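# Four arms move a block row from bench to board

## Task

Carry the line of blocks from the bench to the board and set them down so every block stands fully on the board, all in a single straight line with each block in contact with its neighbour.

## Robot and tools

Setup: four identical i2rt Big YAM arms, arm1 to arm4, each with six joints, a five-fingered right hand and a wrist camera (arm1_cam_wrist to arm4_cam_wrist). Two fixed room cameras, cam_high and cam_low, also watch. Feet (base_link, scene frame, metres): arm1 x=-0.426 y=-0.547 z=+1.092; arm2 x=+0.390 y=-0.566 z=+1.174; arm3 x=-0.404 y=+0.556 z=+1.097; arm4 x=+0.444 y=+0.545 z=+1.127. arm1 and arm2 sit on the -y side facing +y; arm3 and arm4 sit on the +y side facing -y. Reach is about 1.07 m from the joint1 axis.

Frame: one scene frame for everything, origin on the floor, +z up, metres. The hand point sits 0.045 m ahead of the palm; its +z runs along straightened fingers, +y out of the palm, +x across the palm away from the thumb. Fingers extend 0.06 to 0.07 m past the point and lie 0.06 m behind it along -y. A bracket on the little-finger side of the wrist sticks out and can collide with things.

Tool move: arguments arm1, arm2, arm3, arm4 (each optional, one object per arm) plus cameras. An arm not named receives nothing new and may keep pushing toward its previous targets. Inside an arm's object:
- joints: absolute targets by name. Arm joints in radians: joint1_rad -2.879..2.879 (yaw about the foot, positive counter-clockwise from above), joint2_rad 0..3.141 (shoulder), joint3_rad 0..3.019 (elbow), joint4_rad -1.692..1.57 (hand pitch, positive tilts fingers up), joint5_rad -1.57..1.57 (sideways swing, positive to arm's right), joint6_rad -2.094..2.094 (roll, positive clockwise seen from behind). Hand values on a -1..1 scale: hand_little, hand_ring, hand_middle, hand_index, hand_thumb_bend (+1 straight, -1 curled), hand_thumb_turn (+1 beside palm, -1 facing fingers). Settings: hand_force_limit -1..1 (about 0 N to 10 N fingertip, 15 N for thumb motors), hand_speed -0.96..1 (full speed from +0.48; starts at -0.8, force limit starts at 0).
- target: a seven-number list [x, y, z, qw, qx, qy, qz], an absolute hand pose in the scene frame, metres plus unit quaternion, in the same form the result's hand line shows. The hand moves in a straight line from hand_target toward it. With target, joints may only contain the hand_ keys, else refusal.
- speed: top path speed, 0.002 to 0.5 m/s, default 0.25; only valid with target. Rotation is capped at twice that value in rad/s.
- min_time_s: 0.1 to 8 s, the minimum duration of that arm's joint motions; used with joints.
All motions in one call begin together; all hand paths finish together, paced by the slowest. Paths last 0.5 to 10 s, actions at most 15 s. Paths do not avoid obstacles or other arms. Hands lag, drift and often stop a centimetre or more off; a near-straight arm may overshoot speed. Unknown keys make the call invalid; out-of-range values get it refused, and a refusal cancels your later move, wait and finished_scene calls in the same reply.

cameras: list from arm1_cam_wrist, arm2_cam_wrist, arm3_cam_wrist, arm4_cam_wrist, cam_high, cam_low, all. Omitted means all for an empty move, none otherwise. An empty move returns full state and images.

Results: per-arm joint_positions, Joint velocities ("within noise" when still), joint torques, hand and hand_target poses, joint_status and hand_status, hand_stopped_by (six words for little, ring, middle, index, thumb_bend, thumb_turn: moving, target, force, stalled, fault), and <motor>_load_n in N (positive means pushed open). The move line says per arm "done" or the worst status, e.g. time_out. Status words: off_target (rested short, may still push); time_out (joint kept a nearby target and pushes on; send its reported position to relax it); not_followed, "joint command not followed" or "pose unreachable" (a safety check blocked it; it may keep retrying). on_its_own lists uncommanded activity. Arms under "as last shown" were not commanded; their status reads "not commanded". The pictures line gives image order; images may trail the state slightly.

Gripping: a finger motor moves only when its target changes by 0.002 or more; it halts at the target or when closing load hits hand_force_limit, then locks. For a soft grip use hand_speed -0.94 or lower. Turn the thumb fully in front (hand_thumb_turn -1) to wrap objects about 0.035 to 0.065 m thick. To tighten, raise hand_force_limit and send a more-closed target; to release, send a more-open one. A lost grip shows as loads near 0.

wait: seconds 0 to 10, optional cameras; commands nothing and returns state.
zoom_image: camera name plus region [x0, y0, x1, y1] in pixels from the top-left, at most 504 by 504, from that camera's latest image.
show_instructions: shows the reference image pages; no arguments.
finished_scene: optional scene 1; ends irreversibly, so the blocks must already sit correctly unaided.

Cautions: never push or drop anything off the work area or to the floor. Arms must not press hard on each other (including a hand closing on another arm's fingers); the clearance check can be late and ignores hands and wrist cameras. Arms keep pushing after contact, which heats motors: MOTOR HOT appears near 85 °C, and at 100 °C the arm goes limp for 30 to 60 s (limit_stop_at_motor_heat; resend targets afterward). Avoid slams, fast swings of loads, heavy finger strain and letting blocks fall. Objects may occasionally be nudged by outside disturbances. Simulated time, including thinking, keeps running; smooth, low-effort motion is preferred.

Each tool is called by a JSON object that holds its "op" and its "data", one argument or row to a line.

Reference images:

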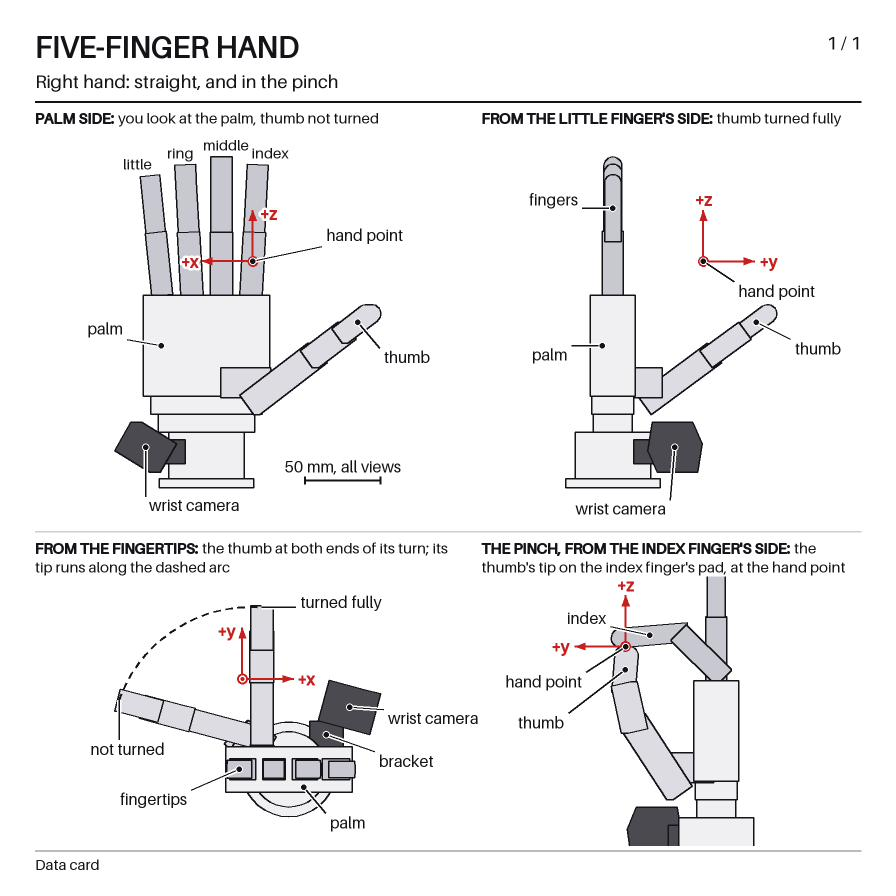

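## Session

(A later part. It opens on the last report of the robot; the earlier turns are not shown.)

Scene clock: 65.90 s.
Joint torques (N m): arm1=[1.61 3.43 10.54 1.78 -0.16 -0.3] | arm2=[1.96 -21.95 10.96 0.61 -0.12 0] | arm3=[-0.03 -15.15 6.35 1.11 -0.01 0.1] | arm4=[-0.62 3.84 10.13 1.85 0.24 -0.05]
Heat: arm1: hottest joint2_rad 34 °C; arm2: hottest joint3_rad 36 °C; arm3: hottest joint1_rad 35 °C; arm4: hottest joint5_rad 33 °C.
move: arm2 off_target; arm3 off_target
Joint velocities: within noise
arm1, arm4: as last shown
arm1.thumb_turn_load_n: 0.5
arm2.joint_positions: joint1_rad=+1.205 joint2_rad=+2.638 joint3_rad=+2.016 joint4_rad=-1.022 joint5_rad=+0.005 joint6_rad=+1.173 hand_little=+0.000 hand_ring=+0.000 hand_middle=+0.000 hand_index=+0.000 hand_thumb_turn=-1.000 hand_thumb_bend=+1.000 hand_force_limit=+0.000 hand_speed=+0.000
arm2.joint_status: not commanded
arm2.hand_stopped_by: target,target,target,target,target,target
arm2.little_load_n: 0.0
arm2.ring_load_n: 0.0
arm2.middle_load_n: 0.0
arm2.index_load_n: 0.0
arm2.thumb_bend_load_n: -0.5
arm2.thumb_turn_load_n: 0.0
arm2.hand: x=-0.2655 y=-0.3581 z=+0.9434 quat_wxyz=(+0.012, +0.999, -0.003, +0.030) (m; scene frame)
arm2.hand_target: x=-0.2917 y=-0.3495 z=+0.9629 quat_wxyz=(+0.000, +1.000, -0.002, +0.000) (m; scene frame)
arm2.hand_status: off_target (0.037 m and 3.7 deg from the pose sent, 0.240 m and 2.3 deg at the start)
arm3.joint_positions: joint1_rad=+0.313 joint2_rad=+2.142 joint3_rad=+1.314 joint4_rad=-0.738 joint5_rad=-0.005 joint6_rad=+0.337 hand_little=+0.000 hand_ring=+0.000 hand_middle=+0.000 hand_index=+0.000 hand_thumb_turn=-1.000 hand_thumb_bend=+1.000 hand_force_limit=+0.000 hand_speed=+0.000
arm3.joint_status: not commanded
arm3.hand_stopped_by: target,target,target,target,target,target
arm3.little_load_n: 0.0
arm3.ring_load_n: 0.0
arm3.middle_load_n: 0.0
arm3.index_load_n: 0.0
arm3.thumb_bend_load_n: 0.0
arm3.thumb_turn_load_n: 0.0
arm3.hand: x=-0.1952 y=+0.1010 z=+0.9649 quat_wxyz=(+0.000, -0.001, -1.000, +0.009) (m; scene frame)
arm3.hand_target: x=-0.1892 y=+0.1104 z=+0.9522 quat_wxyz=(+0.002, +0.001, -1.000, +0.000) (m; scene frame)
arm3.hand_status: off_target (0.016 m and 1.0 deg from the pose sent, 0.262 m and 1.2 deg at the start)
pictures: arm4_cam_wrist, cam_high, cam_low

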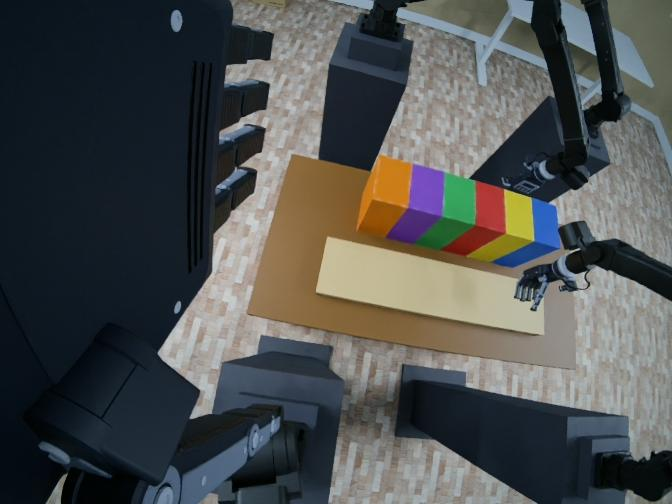

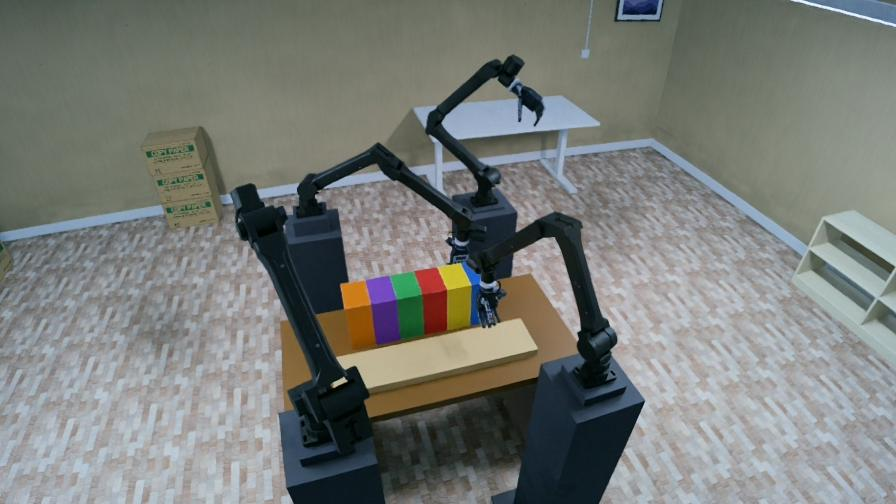

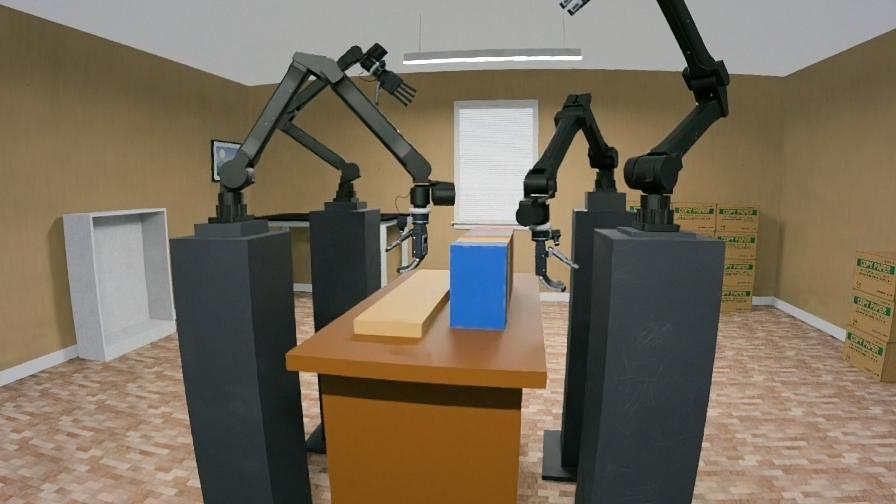

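{"op": "move", "data": {
  "arm2": {"target": [-0.311, -0.34, 0.951, -0.010, 1, 0, -0.026], "speed": 0.12},
  "arm3": {"target": [-0.212, 0.095, 0.920, 0, 0, 1, 0], "speed": 0.12},
  "cameras": ["cam_high", "cam_low"]
}}

Scene clock: 73.77 s.
Joint torques (N m): arm1=[1.08 3.43 10.54 1.85 -0.13 -0.29] | arm2=[1.67 -21.13 11.34 0.81 -0.13 -0.07] | arm3=[-2.43 -15.68 8.23 1.03 0 -0.18] | arm4=[-0.62 3.6 10.14 1.87 0.24 -0.05]
Heat: arm1: hottest joint2_rad 34 °C; arm2: hottest joint3_rad 36 °C; arm3: hottest joint1_rad 34 °C; arm4: hottest joint5_rad 33 °C.
move: arm2 off_target; arm3 off_target
Joint velocities: within noise
arm1, arm4: as last shown
arm1.thumb_turn_load_n: 0.0
arm2.joint_positions: joint1_rad=+1.201 joint2_rad=+2.665 joint3_rad=+2.059 joint4_rad=-0.973 joint5_rad=+0.004 joint6_rad=+1.173 hand_little=+0.000 hand_ring=+0.000 hand_middle=+0.000 hand_index=+0.000 hand_thumb_turn=-1.000 hand_thumb_bend=+1.000 hand_force_limit=+0.000 hand_speed=+0.000
arm2.joint_status: not commanded
arm2.hand_stopped_by: target,target,target,target,target,target
arm2.little_load_n: 0.0
arm2.ring_load_n: 0.0
arm2.middle_load_n: 0.0
arm2.index_load_n: 0.0
arm2.thumb_bend_load_n: 0.0
arm2.thumb_turn_load_n: 0.0
arm2.hand: x=-0.2870 y=-0.3468 z=+0.9380 quat_wxyz=(+0.000, +1.000, -0.005, +0.000) (m; scene frame)
arm2.hand_target: x=-0.3095 y=-0.3379 z=+0.9514 quat_wxyz=(-0.010, +1.000, -0.002, -0.027) (m; scene frame)
arm2.hand_status: off_target (0.028 m and 3.2 deg from the pose sent, 0.050 m and 6.9 deg at the start)
arm3.joint_positions: joint1_rad=+0.290 joint2_rad=+2.216 joint3_rad=+1.314 joint4_rad=-0.687 joint5_rad=-0.010 joint6_rad=+0.325 hand_little=+0.000 hand_ring=+0.000 hand_middle=+0.000 hand_index=+0.000 hand_thumb_turn=-1.000 hand_thumb_bend=+1.000 hand_force_limit=+0.000 hand_speed=+0.000
arm3.joint_status: not commanded
arm3.hand_stopped_by: target,target,target,target,target,target
arm3.little_load_n: 0.0
arm3.ring_load_n: 0.0
arm3.middle_load_n: 0.0
arm3.index_load_n: 0.0
arm3.thumb_bend_load_n: 0.0
arm3.thumb_turn_load_n: 0.0
arm3.hand: x=-0.2081 y=+0.1035 z=+0.9280 quat_wxyz=(+0.002, -0.006, -1.000, -0.003) (m; scene frame)
arm3.hand_target: x=-0.2126 y=+0.0949 z=+0.9204 quat_wxyz=(-0.001, -0.007, -1.000, +0.000) (m; scene frame)
arm3.hand_status: off_target (0.012 m and 0.8 deg from the pose sent, 0.048 m and 1.0 deg at the start)
pictures: cam_high, cam_low

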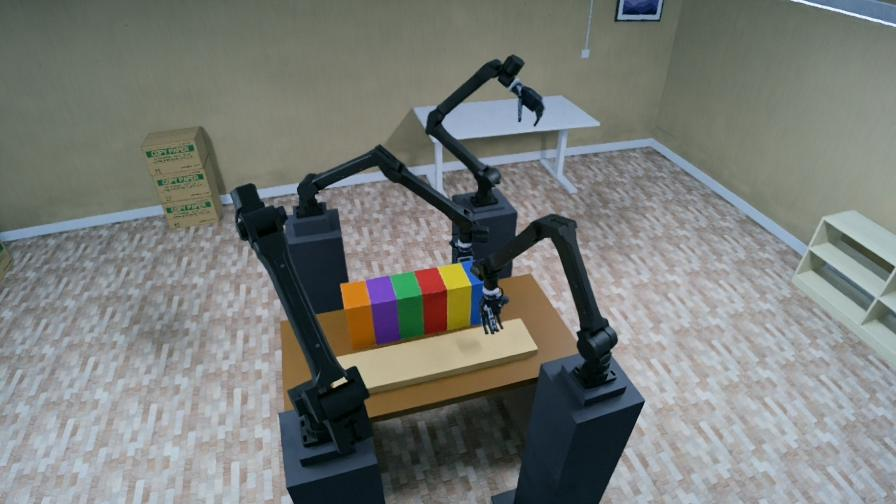

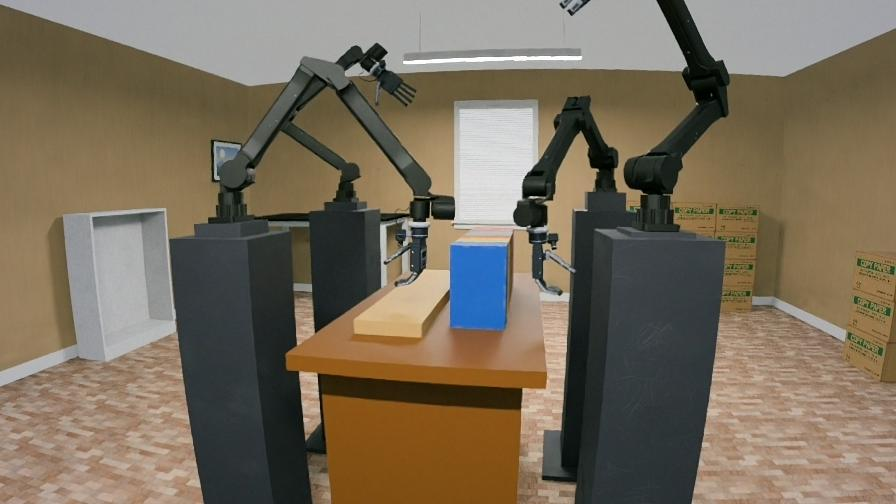

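{"op": "move", "data": {
  "arm2": {"target": [-0.309, -0.276, 0.950, -0.010, 1, 0, -0.026], "speed": 0.1},
  "arm3": {"target": [-0.224, 0.038, 0.920, 0, 0, 1, 0], "speed": 0.1},
  "cameras": ["cam_high", "cam_low", "arm4_cam_wrist"]
}}

Scene clock: 75.93 s.
Joint torques (N m): arm1=[1.08 3.37 10.5 1.83 -0.12 -0.3] | arm2=[1.73 -22.07 12.12 0.08 -0.12 -0.16] | arm3=[-2.37 -16.32 10.86 0.35 0.07 -0.23] | arm4=[-0.62 3.78 10.14 1.85 0.24 -0.05]
Heat: arm1: hottest joint2_rad 34 °C; arm2: hottest joint3_rad 36 °C; arm3: hottest joint1_rad 34 °C; arm4: hottest joint5_rad 33 °C.
move: arm2 off_target; arm3 off_target
Joint velocities: within noise
arm1, arm4: as last shown
arm1.thumb_turn_load_n: 0.5
arm2.joint_positions: joint1_rad=+1.126 joint2_rad=+2.748 joint3_rad=+2.234 joint4_rad=-1.042 joint5_rad=-0.001 joint6_rad=+1.102 hand_little=+0.000 hand_ring=+0.000 hand_middle=+0.000 hand_index=+0.000 hand_thumb_turn=-1.000 hand_thumb_bend=+1.000 hand_force_limit=+0.000 hand_speed=+0.000
arm2.joint_status: not commanded
arm2.hand_stopped_by: target,target,target,target,target,target
arm2.little_load_n: 0.0
arm2.ring_load_n: 0.0
arm2.middle_load_n: 0.0
arm2.index_load_n: 0.0
arm2.thumb_bend_load_n: 0.0
arm2.thumb_turn_load_n: 0.0
arm2.hand: x=-0.2941 y=-0.2847 z=+0.9374 quat_wxyz=(-0.003, +1.000, -0.007, -0.012) (m; scene frame)
arm2.hand_target: x=-0.3090 y=-0.2795 z=+0.9495 quat_wxyz=(-0.009, +1.000, +0.002, -0.026) (m; scene frame)
arm2.hand_status: off_target (0.021 m and 2.0 deg from the pose sent, 0.075 m and 3.2 deg at the start)
arm3.joint_positions: joint1_rad=+0.245 joint2_rad=+2.300 joint3_rad=+1.485 joint4_rad=-0.770 joint5_rad=-0.022 joint6_rad=+0.268 hand_little=+0.000 hand_ring=+0.000 hand_middle=+0.000 hand_index=+0.000 hand_thumb_turn=-1.000 hand_thumb_bend=+1.000 hand_force_limit=+0.000 hand_speed=+0.000
arm3.joint_status: not commanded
arm3.hand_stopped_by: target,target,target,target,target,target
arm3.little_load_n: 0.0
arm3.ring_load_n: 0.0
arm3.middle_load_n: 0.0
arm3.index_load_n: 0.5
arm3.thumb_bend_load_n: 0.0
arm3.thumb_turn_load_n: 0.0
arm3.hand: x=-0.2168 y=+0.0518 z=+0.9263 quat_wxyz=(-0.005, +0.000, -1.000, -0.002) (m; scene frame)
arm3.hand_target: x=-0.2214 y=+0.0386 z=+0.9205 quat_wxyz=(-0.006, +0.000, -1.000, -0.001) (m; scene frame)
arm3.hand_status: off_target (0.017 m and 0.7 deg from the pose sent, 0.068 m and 0.8 deg at the start)
pictures: arm4_cam_wrist, cam_high, cam_low

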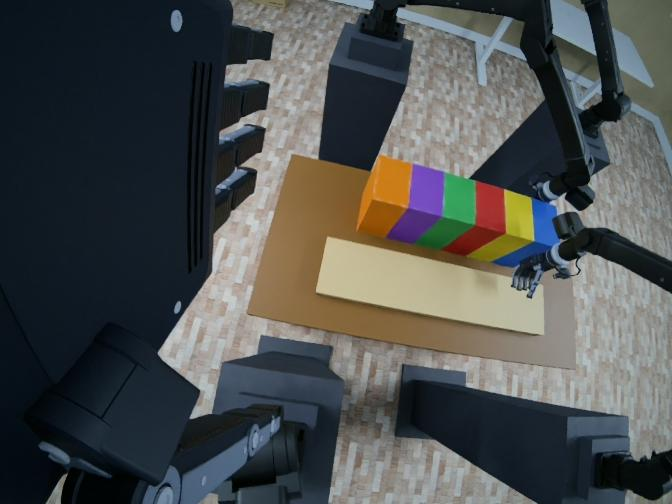

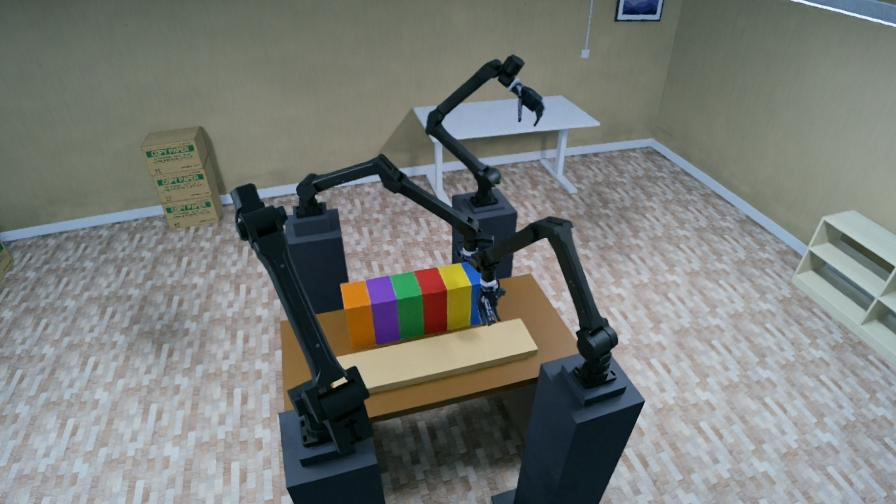

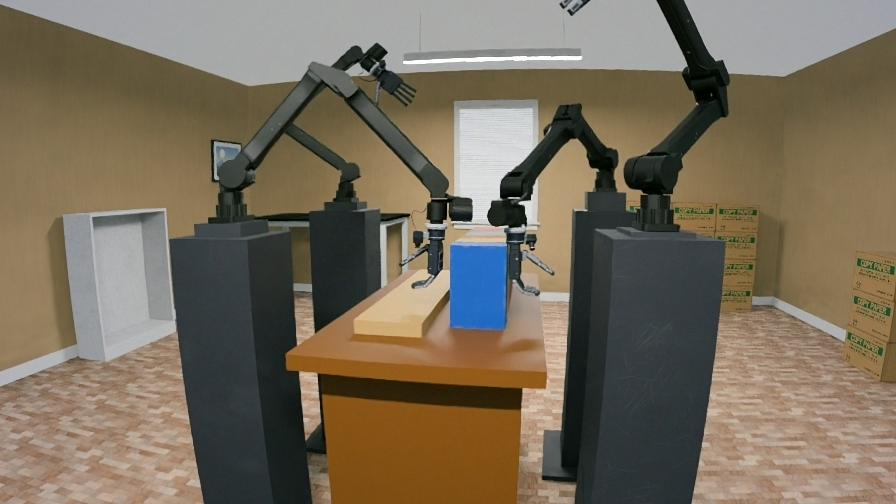

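{"op": "zoom_image", "data": {
  "camera": "cam_low",
  "region": [390, 170, 570, 340]
}}

{"op": "zoom_image", "data": {
  "camera": "arm4_cam_wrist",
  "region": [460, 140, 640, 320]
}}

{"op": "zoom_image", "data": {
  "camera": "cam_high",
  "region": [430, 210, 540, 340]
}}

Scaled by 2.800.

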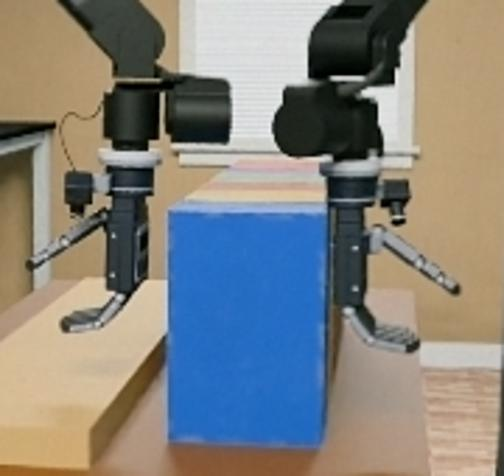

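Scaled by 2.800 from the camera's 672x504 image, which has a finer 960x720 frame.

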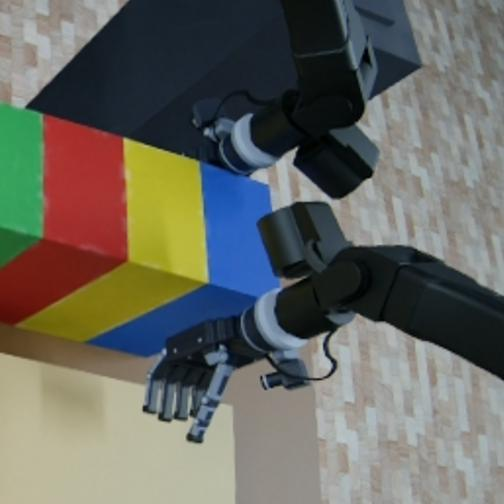

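Scaled by 3.877.

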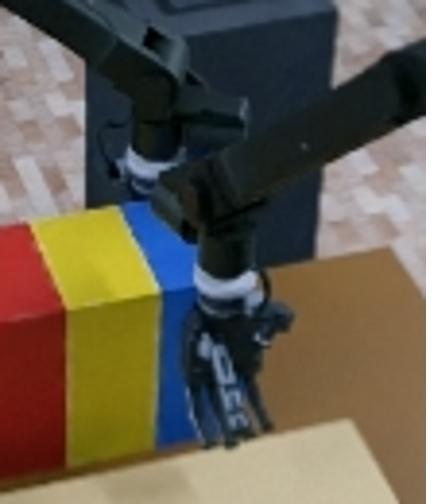

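{"op": "move", "data": {
  "arm2": {"target": [-0.304, -0.262, 0.950, -0.010, 1, 0, -0.026], "speed": 0.05},
  "arm3": {"target": [-0.219, 0.010, 0.920, 0, 0, 1, 0], "speed": 0.05},
  "cameras": ["cam_high", "cam_low"]
}}

Scene clock: 78.83 s.
Joint torques (N m): arm1=[0.79 3.37 10.4 1.83 -0.16 -0.28] | arm2=[0.26 -22.65 12.15 -0.08 -0.07 -0.16] | arm3=[-2.49 -16.97 11.6 0.35 0.23 -0.2] | arm4=[-0.73 3.78 10.13 1.83 0.25 -0.04]
Heat: arm1: hottest joint2_rad 34 °C; arm2: hottest joint3_rad 37 °C; arm3: hottest joint1_rad 34 °C; arm4: hottest joint5_rad 33 °C.
move: arm2 off_target; arm3 off_target
Joint velocities: within noise
arm1: as last shown
arm1.index_load_n: -0.5
arm2.joint_positions: joint1_rad=+1.119 joint2_rad=+2.757 joint3_rad=+2.252 joint4_rad=-1.051 joint5_rad=-0.002 joint6_rad=+1.073 hand_little=+0.000 hand_ring=+0.000 hand_middle=+0.000 hand_index=+0.000 hand_thumb_turn=-1.000 hand_thumb_bend=+1.000 hand_force_limit=+0.000 hand_speed=+0.000
arm2.joint_status: not commanded
arm2.hand_stopped_by: target,target,target,target,target,target
arm2.little_load_n: 0.0
arm2.ring_load_n: 0.5
arm2.middle_load_n: 0.0
arm2.index_load_n: 0.0
arm2.thumb_bend_load_n: 0.0
arm2.thumb_turn_load_n: 0.0
arm2.hand: x=-0.2925 y=-0.2795 z=+0.9371 quat_wxyz=(-0.003, +1.000, +0.004, -0.012) (m; scene frame)
arm2.hand_target: x=-0.3028 y=-0.2632 z=+0.9492 quat_wxyz=(-0.010, +1.000, +0.005, -0.026) (m; scene frame)
arm2.hand_status: off_target (0.025 m and 1.9 deg from the pose sent, 0.028 m and 2.0 deg at the start)
arm3.joint_positions: joint1_rad=+0.247 joint2_rad=+2.354 joint3_rad=+1.597 joint4_rad=-0.831 joint5_rad=-0.013 joint6_rad=+0.263 hand_little=+0.000 hand_ring=+0.000 hand_middle=+0.000 hand_index=+0.000 hand_thumb_turn=-1.000 hand_thumb_bend=+1.000 hand_force_limit=+0.000 hand_speed=+0.000
arm3.joint_status: not commanded
arm3.hand_stopped_by: target,target,target,target,target,target
arm3.little_load_n: 0.0
arm3.ring_load_n: 0.0
arm3.middle_load_n: 0.0
arm3.index_load_n: 0.0
arm3.thumb_bend_load_n: 0.0
arm3.thumb_turn_load_n: 0.0
arm3.hand: x=-0.2108 y=+0.0255 z=+0.9255 quat_wxyz=(-0.001, +0.003, -1.000, -0.003) (m; scene frame)
arm3.hand_target: x=-0.2174 y=+0.0117 z=+0.9191 quat_wxyz=(+0.000, +0.002, -1.000, +0.000) (m; scene frame)
arm3.hand_status: off_target (0.018 m and 0.4 deg from the pose sent, 0.042 m and 0.7 deg at the start)
arm4.joint_positions: joint1_rad=+0.290 joint2_rad=+0.625 joint3_rad=+1.331 joint4_rad=-1.442 joint5_rad=+0.232 joint6_rad=-1.309 hand_little=+1.000 hand_ring=+1.000 hand_middle=+1.000 hand_index=+1.000 hand_thumb_turn=+1.000 hand_thumb_bend=+1.000 hand_force_limit=+0.000 hand_speed=-0.800
arm4.joint_status: not commanded
arm4.hand_stopped_by: target,target,target,target,target,target
arm4.little_load_n: 0.0
arm4.ring_load_n: 0.0
arm4.middle_load_n: 0.0
arm4.index_load_n: 0.0
arm4.thumb_bend_load_n: 0.0
arm4.thumb_turn_load_n: 0.0
arm4.hand: x=+0.4227 y=+0.3187 z=+1.5767 quat_wxyz=(+0.280, +0.635, -0.655, +0.300) (m; scene frame)
arm4.hand_target: x=+0.4225 y=+0.3193 z=+1.5848 quat_wxyz=(+0.284, +0.631, -0.653, +0.308) (m; scene frame)
arm4.hand_status: not commanded
pictures: cam_high, cam_low

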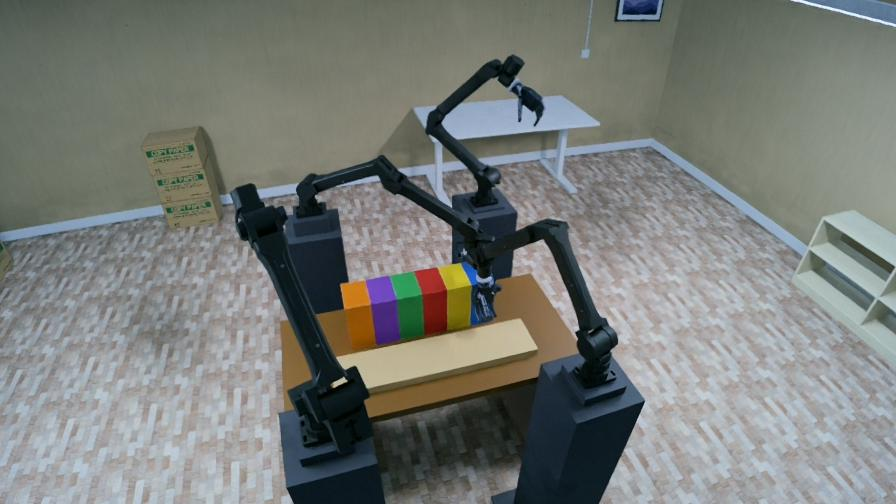

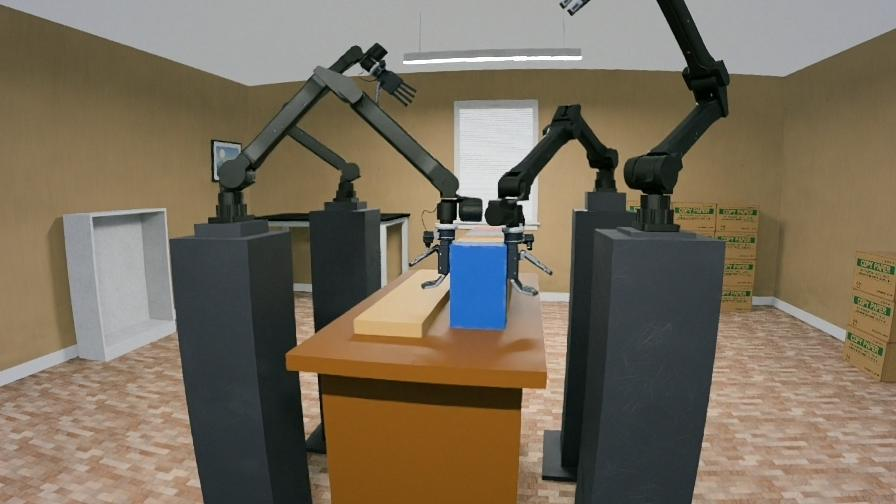

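{"op": "zoom_image", "data": {
  "camera": "cam_low",
  "region": [400, 180, 560, 340]
}}

{"op": "zoom_image", "data": {
  "camera": "cam_high",
  "region": [430, 210, 540, 340]
}}

Scaled by 3.150.

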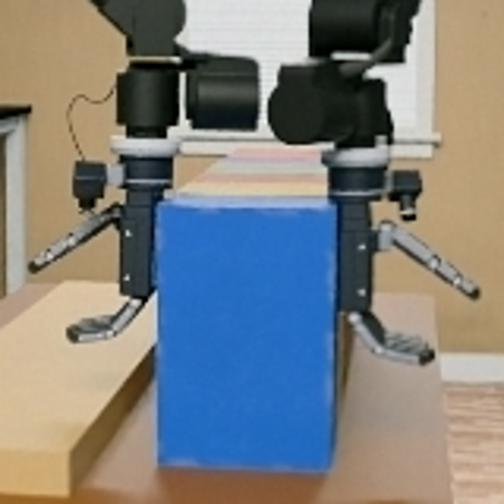

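Scaled by 3.877.

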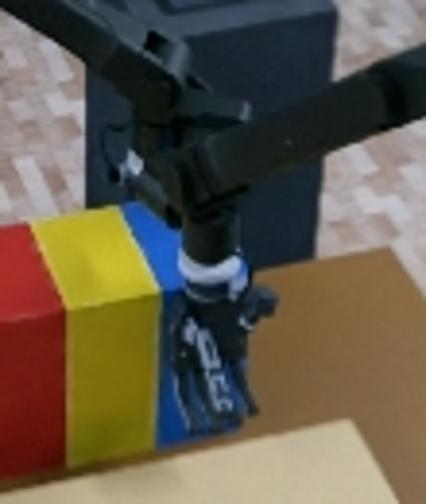

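{"op": "move", "data": {
  "arm2": {"target": [-0.304, -0.235, 0.950, -0.010, 1, 0, -0.026], "speed": 0.05},
  "arm3": {"target": [-0.219, -0.017, 0.920, 0, 0, 1, 0], "speed": 0.05},
  "cameras": ["cam_high", "cam_low"]
}}

Scene clock: 81.63 s.
Joint torques (N m): arm1=[1.26 3.6 10.48 1.84 -0.15 -0.32] | arm2=[1.61 -22.95 6.89 0.58 0.03 -0.01] | arm3=[-1.49 -19.55 7.47 0.69 0.11 -0.05] | arm4=[-0.79 3.66 10.13 1.84 0.25 -0.05]
Heat: arm1: hottest joint3_rad 35 °C; arm2: hottest joint3_rad 37 °C; arm3: hottest joint1_rad 34 °C; arm4: hottest joint5_rad 33 °C.
move: arm2 not_followed; arm3 not_followed
Joint velocities: within noise
arm1, arm4: as last shown
arm1.index_load_n: 0.0
arm2.joint_positions: joint1_rad=+1.116 joint2_rad=+2.782 joint3_rad=+2.303 joint4_rad=-1.086 joint5_rad=-0.019 joint6_rad=+1.075 hand_little=+0.000 hand_ring=+0.000 hand_middle=+0.000 hand_index=+0.000 hand_thumb_turn=-1.000 hand_thumb_bend=+1.000 hand_force_limit=+0.000 hand_speed=+0.000
arm2.joint_status: not commanded
arm2.hand_stopped_by: target,target,target,target,target,target
arm2.little_load_n: 0.0
arm2.ring_load_n: 0.0
arm2.middle_load_n: 0.0
arm2.index_load_n: 0.5
arm2.thumb_bend_load_n: 0.0
arm2.thumb_turn_load_n: 0.0
arm2.hand: x=-0.2968 y=-0.2783 z=+0.9378 quat_wxyz=(+0.007, +1.000, +0.001, -0.012) (m; scene frame)
arm2.hand_target: x=-0.2962 y=-0.2773 z=+0.9375 quat_wxyz=(+0.005, +1.000, +0.001, -0.012) (m; scene frame)
arm2.hand_status: not_followed (0.046 m and 2.5 deg from the pose sent, 0.048 m and 1.9 deg at the start)
arm3.joint_positions: joint1_rad=+0.245 joint2_rad=+2.362 joint3_rad=+1.614 joint4_rad=-0.840 joint5_rad=-0.008 joint6_rad=+0.262 hand_little=+0.000 hand_ring=+0.000 hand_middle=+0.000 hand_index=+0.000 hand_thumb_turn=-1.000 hand_thumb_bend=+1.000 hand_force_limit=+0.000 hand_speed=+0.000
arm3.joint_status: not commanded
arm3.hand_stopped_by: target,target,target,target,target,target
arm3.little_load_n: 0.0
arm3.ring_load_n: 0.0
arm3.middle_load_n: 0.0
arm3.index_load_n: 0.0
arm3.thumb_bend_load_n: -0.5
arm3.thumb_turn_load_n: 0.0
arm3.hand: x=-0.2115 y=+0.0211 z=+0.9255 quat_wxyz=(+0.002, +0.003, -1.000, -0.002) (m; scene frame)
arm3.hand_target: x=-0.2115 y=+0.0211 z=+0.9255 quat_wxyz=(+0.002, +0.003, -1.000, -0.002) (m; scene frame)
arm3.hand_status: not_followed (0.039 m and 0.4 deg from the pose sent, 0.044 m and 0.4 deg at the start)
arm4.thumb_turn_load_n: -0.5
pictures: cam_high, cam_low
led back after a hold (arm2 arm): the arm was led back toward your command in small steps, so it may still be short of it.
pose unreachable (arm2 arm): on one or more control steps of this call this arm could not follow its commanded pose, so it was not sent that pose on those steps. On the call's last step it was still not sent that pose. It may still have moved: this result reports where it is.
cause: moving toward the commanded pose would bring a part of the arm too close to another arm (the arm3 arm, along the way the arms are being sent, or toward where that arm still pushes).
pose unreachable (arm3 arm): on one or more control steps of this call this arm could not follow its commanded pose, so it was not sent that pose on those steps. On the call's last step it was still not sent that pose. It may still have moved: this result reports where it is.
cause: moving toward the commanded pose would bring a part of the arm too close to another arm (the arm2 arm, where that arm would come to rest).

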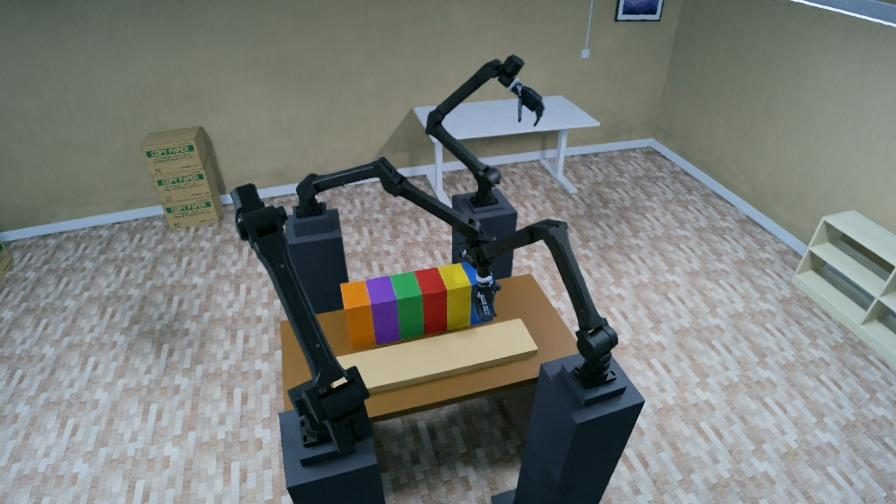

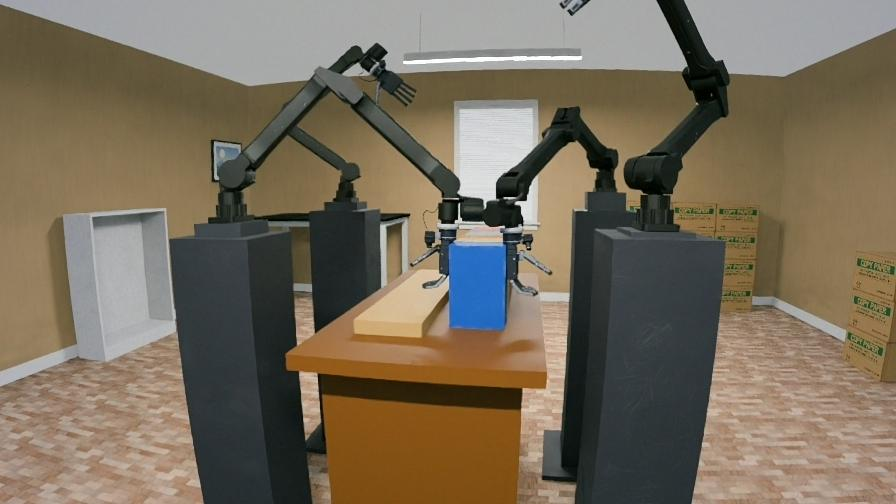

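{"op": "move", "data": {
  "arm2": {"target": [-0.29, -0.36, 0.955, 0, 1, 0, 0], "speed": 0.15},
  "arm3": {"target": [-0.21, 0.12, 0.93, 0, 0, 1, 0], "speed": 0.15},
  "cameras": ["cam_high", "cam_low", "arm4_cam_wrist"]
}}

Scene clock: 92.97 s.
Joint torques (N m): arm1=[1.2 3.43 10.44 1.84 -0.15 -0.3] | arm2=[0.91 -23.3 6.32 0.79 0.07 0.14] | arm3=[-0.26 -17.85 4.94 1.09 0.06 0.09] | arm4=[-0.67 3.78 10.09 1.8 0.24 -0.05]
Heat: arm1: hottest joint3_rad 35 °C; arm2: hottest joint3_rad 36 °C; arm3: hottest joint1_rad 34 °C; arm4: hottest joint1_rad 32 °C.
move: arm2 off_target; arm3 done
Joint velocities: within noise
arm1.joint_positions: joint1_rad=+0.702 joint2_rad=+0.582 joint3_rad=+1.345 joint4_rad=-1.297 joint5_rad=+0.007 joint6_rad=-1.170 hand_little=+0.000 hand_ring=+0.000 hand_middle=+0.000 hand_index=+0.000 hand_thumb_turn=-1.000 hand_thumb_bend=+1.000 hand_force_limit=+0.000 hand_speed=+0.000
arm1.joint_status: not commanded
arm1.hand_stopped_by: target,target,target,target,target,target
arm1.little_load_n: 0.0
arm1.ring_load_n: 0.0
arm1.middle_load_n: 0.0
arm1.index_load_n: 0.0
arm1.thumb_bend_load_n: 0.0
arm1.thumb_turn_load_n: 0.0
arm1.hand: x=-0.5357 y=-0.3480 z=+1.5706 quat_wxyz=(-0.485, +0.509, +0.703, +0.108) (m; scene frame)
arm1.hand_target: x=-0.5339 y=-0.3526 z=+1.5876 quat_wxyz=(-0.499, +0.493, +0.704, +0.112) (m; scene frame)
arm1.hand_status: not commanded
arm2.joint_positions: joint1_rad=+1.211 joint2_rad=+2.650 joint3_rad=+2.039 joint4_rad=-0.999 joint5_rad=+0.014 joint6_rad=+1.162 hand_little=+0.000 hand_ring=+0.000 hand_middle=+0.000 hand_index=+0.000 hand_thumb_turn=-1.000 hand_thumb_bend=+1.000 hand_force_limit=+0.000 hand_speed=+0.000
arm2.joint_status: not commanded
arm2.hand_stopped_by: target,target,target,target,target,target
arm2.little_load_n: 0.0
arm2.ring_load_n: 0.0
arm2.middle_load_n: 0.0
arm2.index_load_n: 0.0
arm2.thumb_bend_load_n: 0.0
arm2.thumb_turn_load_n: 0.0
arm2.hand: x=-0.2773 y=-0.3557 z=+0.9414 quat_wxyz=(+0.001, +1.000, +0.005, +0.016) (m; scene frame)
arm2.hand_target: x=-0.2850 y=-0.3484 z=+0.9549 quat_wxyz=(-0.006, +1.000, -0.005, +0.003) (m; scene frame)
arm2.hand_status: off_target (0.019 m and 1.9 deg from the pose sent, 0.084 m and 1.6 deg at the start)
arm3.joint_positions: joint1_rad=+0.284 joint2_rad=+2.195 joint3_rad=+1.265 joint4_rad=-0.664 joint5_rad=-0.014 joint6_rad=+0.294 hand_little=+0.000 hand_ring=+0.000 hand_middle=+0.000 hand_index=+0.000 hand_thumb_turn=-1.000 hand_thumb_bend=+1.000 hand_force_limit=+0.000 hand_speed=+0.000
arm3.joint_status: not commanded
arm3.hand_stopped_by: target,target,target,target,target,target
arm3.little_load_n: 0.0
arm3.ring_load_n: 0.0
arm3.middle_load_n: 0.0
arm3.index_load_n: 0.0
arm3.thumb_bend_load_n: -0.5
arm3.thumb_turn_load_n: 0.0
arm3.hand: x=-0.2165 y=+0.1181 z=+0.9279 quat_wxyz=(+0.000, +0.006, -1.000, -0.006) (m; scene frame)
arm3.hand_target: x=-0.2109 y=+0.1202 z=+0.9317 quat_wxyz=(-0.002, +0.005, -1.000, +0.000) (m; scene frame)
arm3.hand_status: done (0.007 m and 0.9 deg from the pose sent, 0.099 m and 0.4 deg at the start)
arm4: as last shown
arm4.thumb_bend_load_n: -0.5
arm4.thumb_turn_load_n: 0.0
pictures: arm4_cam_wrist, cam_high, cam_low
held back during your reply time (arm2 arm), on 1 control step: a part of the arm was too close to another arm, or the arm's last command would have brought one too close.

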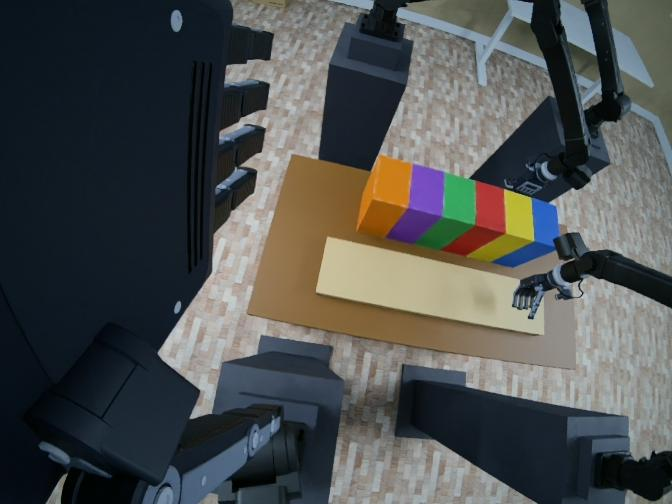

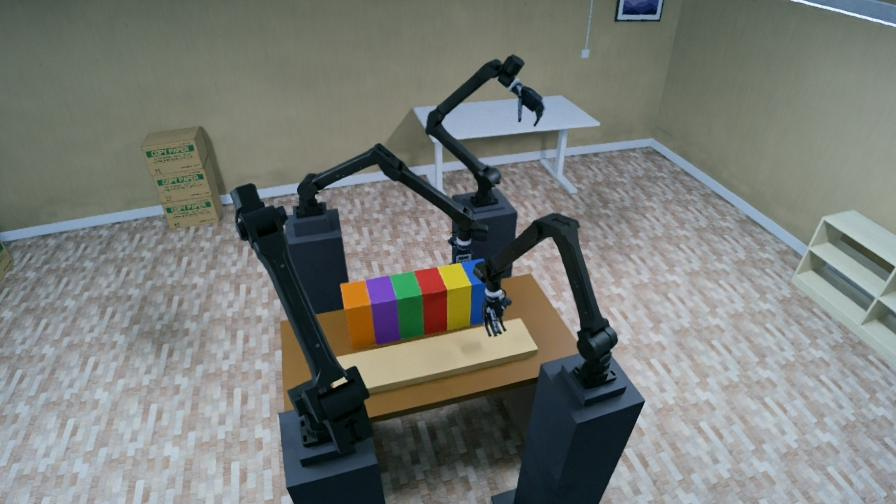

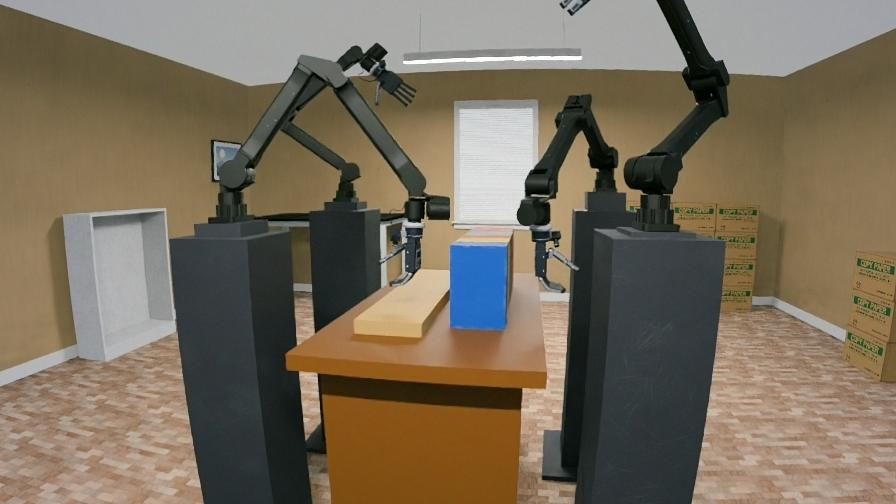

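{"op": "move", "data": {
  "arm2": {"target": [-0.28, -0.36, 1.25, 0, 1, 0, 0], "speed": 0.3},
  "arm3": {"target": [-0.25, 0.16, 1.25, 0, 0, 1, 0], "speed": 0.3},
  "cameras": []
}}

{"op": "move", "data": {
  "arm2": {"joints": {"joint1_rad": -0.1, "joint2_rad": 1.4, "joint3_rad": 1.15, "joint4_rad": -1.32, "joint5_rad": 0, "joint6_rad": -1.67}, "min_time_s": 4},
  "arm3": {"joints": {"joint1_rad": -0.4, "joint2_rad": 0.627, "joint3_rad": 1.409, "joint4_rad": -1.428, "joint5_rad": -0.093, "joint6_rad": -1.108}, "min_time_s": 4},
  "cameras": ["all"]
}}

Scene clock: 97.97 s.
Joint torques (N m): arm1=[1.14 3.55 10.44 1.81 -0.13 -0.3] | arm2=[2.26 -21.01 13.44 -0.24 -0.11 0.14] | arm3=[-2.43 -11.75 14.09 0.31 0.19 -0.2] | arm4=[-0.73 3.72 10.11 1.84 0.24 -0.05]
Heat: arm1: hottest joint3_rad 36 °C; arm2: hottest joint3_rad 36 °C; arm3: hottest joint1_rad 34 °C; arm4: hottest joint1_rad 32 °C.
move: arm2 off_target; arm3 off_target
Joint velocities: within noise
arm1, arm4: as last shown
arm1.ring_load_n: 0.5
arm1.thumb_turn_load_n: 0.5
arm2.joint_positions: joint1_rad=+1.209 joint2_rad=+2.271 joint3_rad=+2.117 joint4_rad=-1.466 joint5_rad=+0.005 joint6_rad=+1.167 hand_little=+0.000 hand_ring=+0.000 hand_middle=+0.000 hand_index=+0.000 hand_thumb_turn=-1.000 hand_thumb_bend=+1.000 hand_force_limit=+0.000 hand_speed=+0.000
arm2.joint_status: not commanded
arm2.hand_stopped_by: target,target,target,target,target,target
arm2.little_load_n: 0.0
arm2.ring_load_n: 0.0
arm2.middle_load_n: 0.0
arm2.index_load_n: 0.0
arm2.thumb_bend_load_n: 0.0
arm2.thumb_turn_load_n: 0.0
arm2.hand: x=-0.2677 y=-0.3596 z=+1.2296 quat_wxyz=(+0.007, +1.000, +0.002, +0.019) (m; scene frame)
arm2.hand_target: x=-0.2833 y=-0.3582 z=+1.2503 quat_wxyz=(+0.000, +1.000, -0.002, -0.001) (m; scene frame)
arm2.hand_status: off_target (0.024 m and 2.4 deg from the pose sent, 0.309 m and 1.9 deg at the start)
arm3.joint_positions: joint1_rad=+0.251 joint2_rad=+1.613 joint3_rad=+1.337 joint4_rad=-1.334 joint5_rad=-0.013 joint6_rad=+0.282 hand_little=+0.000 hand_ring=+0.000 hand_middle=+0.000 hand_index=+0.000 hand_thumb_turn=-1.000 hand_thumb_bend=+1.000 hand_force_limit=+0.000 hand_speed=+0.000
arm3.joint_status: not commanded
arm3.hand_stopped_by: target,target,target,target,target,target
arm3.little_load_n: 0.0
arm3.ring_load_n: 0.0
arm3.middle_load_n: 0.0
arm3.index_load_n: 0.5
arm3.thumb_bend_load_n: 0.0
arm3.thumb_turn_load_n: 0.0
arm3.hand: x=-0.2451 y=+0.1728 z=+1.2380 quat_wxyz=(+0.003, -0.004, -1.000, -0.014) (m; scene frame)
arm3.hand_target: x=-0.2482 y=+0.1561 z=+1.2499 quat_wxyz=(+0.000, -0.005, -1.000, +0.001) (m; scene frame)
arm3.hand_status: off_target (0.018 m and 1.7 deg from the pose sent, 0.326 m and 0.9 deg at the start)
arm4.thumb_bend_load_n: 0.0
pictures: none
No camera images: "cameras" was empty.

Scene clock: 102.80 s.
Joint torques (N m): arm1=[1.08 3.37 10.62 1.83 -0.14 -0.29] | arm2=[1.03 -10.87 7.69 0.88 -0.02 -0.12] | arm3=[-2.32 1.03 13.39 1.51 -0.01 -0.26] | arm4=[-0.79 3.49 10.11 1.84 0.25 -0.06]
Heat: arm1: hottest joint3_rad 36 °C; arm2: hottest joint3_rad 36 °C; arm3: hottest joint1_rad 34 °C; arm4: hottest joint1_rad 32 °C.
move: arm2 done; arm3 done
Joint velocities: within noise
arm1, arm4: as last shown
arm1.ring_load_n: 0.0
arm1.index_load_n: 0.5
arm1.thumb_turn_load_n: 0.0
arm2.joint_positions: joint1_rad=-0.092 joint2_rad=+1.412 joint3_rad=+1.155 joint4_rad=-1.333 joint5_rad=-0.009 joint6_rad=-1.653 hand_little=+0.000 hand_ring=+0.000 hand_middle=+0.000 hand_index=+0.000 hand_thumb_turn=-1.000 hand_thumb_bend=+1.000 hand_force_limit=+0.000 hand_speed=+0.000
arm2.joint_status: all done
arm2.hand_stopped_by: target,target,target,target,target,target
arm2.little_load_n: 0.0
arm2.ring_load_n: 0.0
arm2.middle_load_n: 0.0
arm2.index_load_n: 0.0
arm2.thumb_bend_load_n: 0.0
arm2.thumb_turn_load_n: 0.0
arm2.hand: x=+0.4996 y=-0.2095 z=+1.3232 quat_wxyz=(-0.001, +0.724, +0.690, -0.013) (m; scene frame)
arm2.hand_target: x=+0.5027 y=-0.2083 z=+1.3250 quat_wxyz=(-0.008, +0.721, +0.693, -0.006) (m; scene frame)
arm2.hand_status: not commanded
arm3.joint_positions: joint1_rad=-0.398 joint2_rad=+0.618 joint3_rad=+1.363 joint4_rad=-1.416 joint5_rad=-0.080 joint6_rad=-1.094 hand_little=+0.000 hand_ring=+0.000 hand_middle=+0.000 hand_index=+0.000 hand_thumb_turn=-1.000 hand_thumb_bend=+1.000 hand_force_limit=+0.000 hand_speed=+0.000
arm3.joint_status: all done
arm3.hand_stopped_by: target,target,target,target,target,target
arm3.little_load_n: 0.0
arm3.ring_load_n: 0.0
arm3.middle_load_n: -0.5
arm3.index_load_n: 0.5
arm3.thumb_bend_load_n: 0.0
arm3.thumb_turn_load_n: 0.0
arm3.hand: x=-0.5011 y=+0.3746 z=+1.5533 quat_wxyz=(+0.270, +0.332, -0.833, +0.352) (m; scene frame)
arm3.hand_target: x=-0.5014 y=+0.3829 z=+1.5733 quat_wxyz=(+0.286, +0.330, -0.824, +0.361) (m; scene frame)
arm3.hand_status: not commanded
pictures: arm1_cam_wrist, arm2_cam_wrist, arm3_cam_wrist, arm4_cam_wrist, cam_high, cam_low
camera_calibration:
arm1_cam_wrist: T_world_to_cam=[[0.816174, 0.559115, -0.145774, 0.863926], [0.452438, -0.775335, -0.440631, 0.659104], [-0.359387, 0.293678, -0.885773, 1.41828], [0, 0, 0, 1]] pos_world=[-0.493607, -0.388525, 1.67263]
arm2_cam_wrist: T_world_to_cam=[[0.963126, 0.268408, -0.0185692, -0.405477], [0.24486, -0.845845, 0.47391, -0.919793], [0.111494, -0.460982, -0.880378, 1.12926], [0, 0, 0, 1]] pos_world=[0.48984, -0.1486, 1.42255]
arm3_cam_wrist: T_world_to_cam=[[-0.864088, 0.452301, -0.220854, -0.263974], [0.503313, 0.771789, -0.388611, 0.572578], [-0.00531677, -0.446953, -0.894542, 1.66585], [0, 0, 0, 1]] pos_world=[-0.507425, 0.422041, 1.65438]

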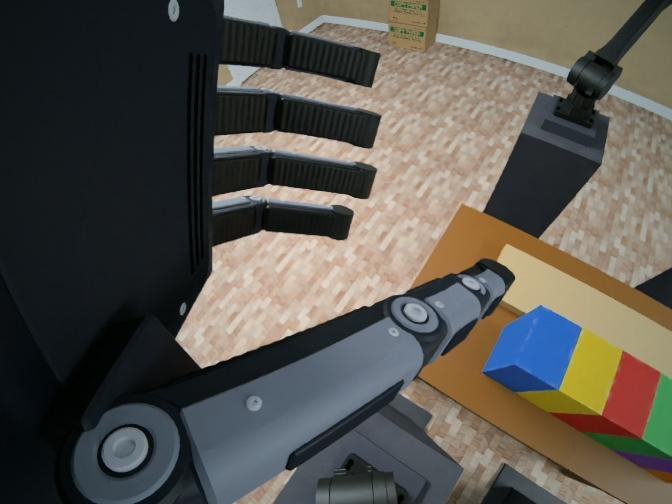

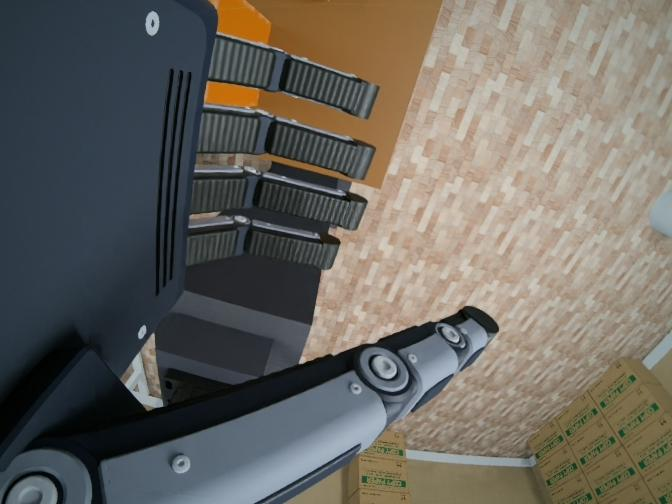

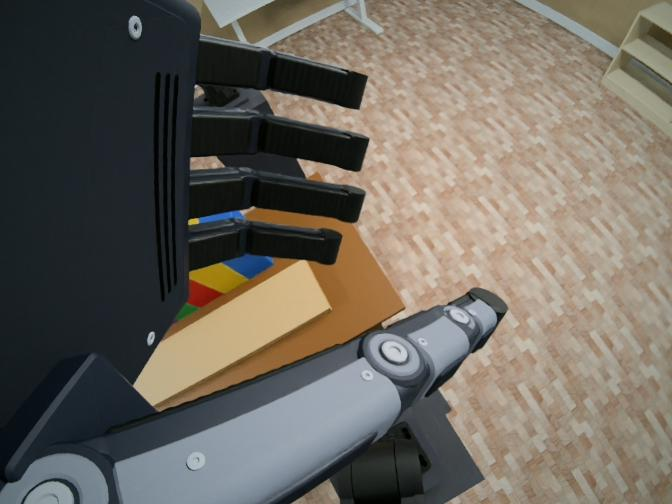

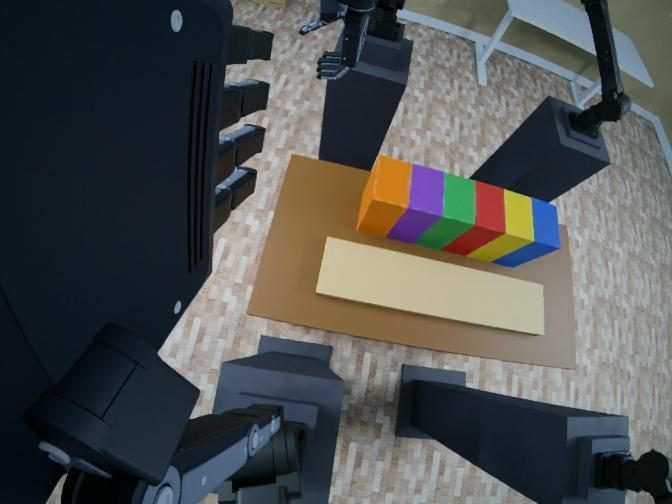

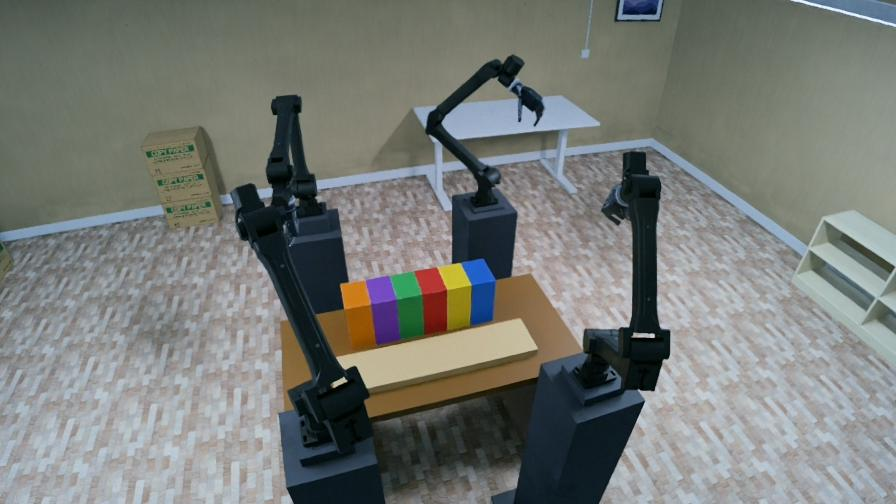

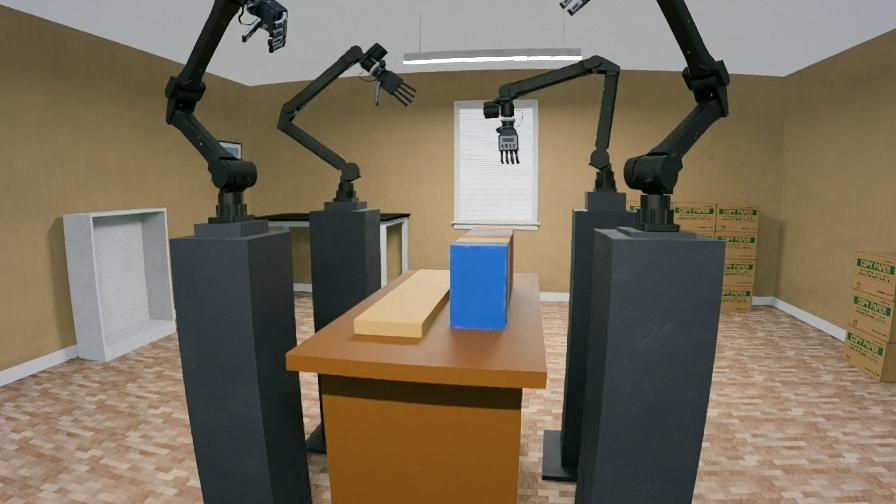

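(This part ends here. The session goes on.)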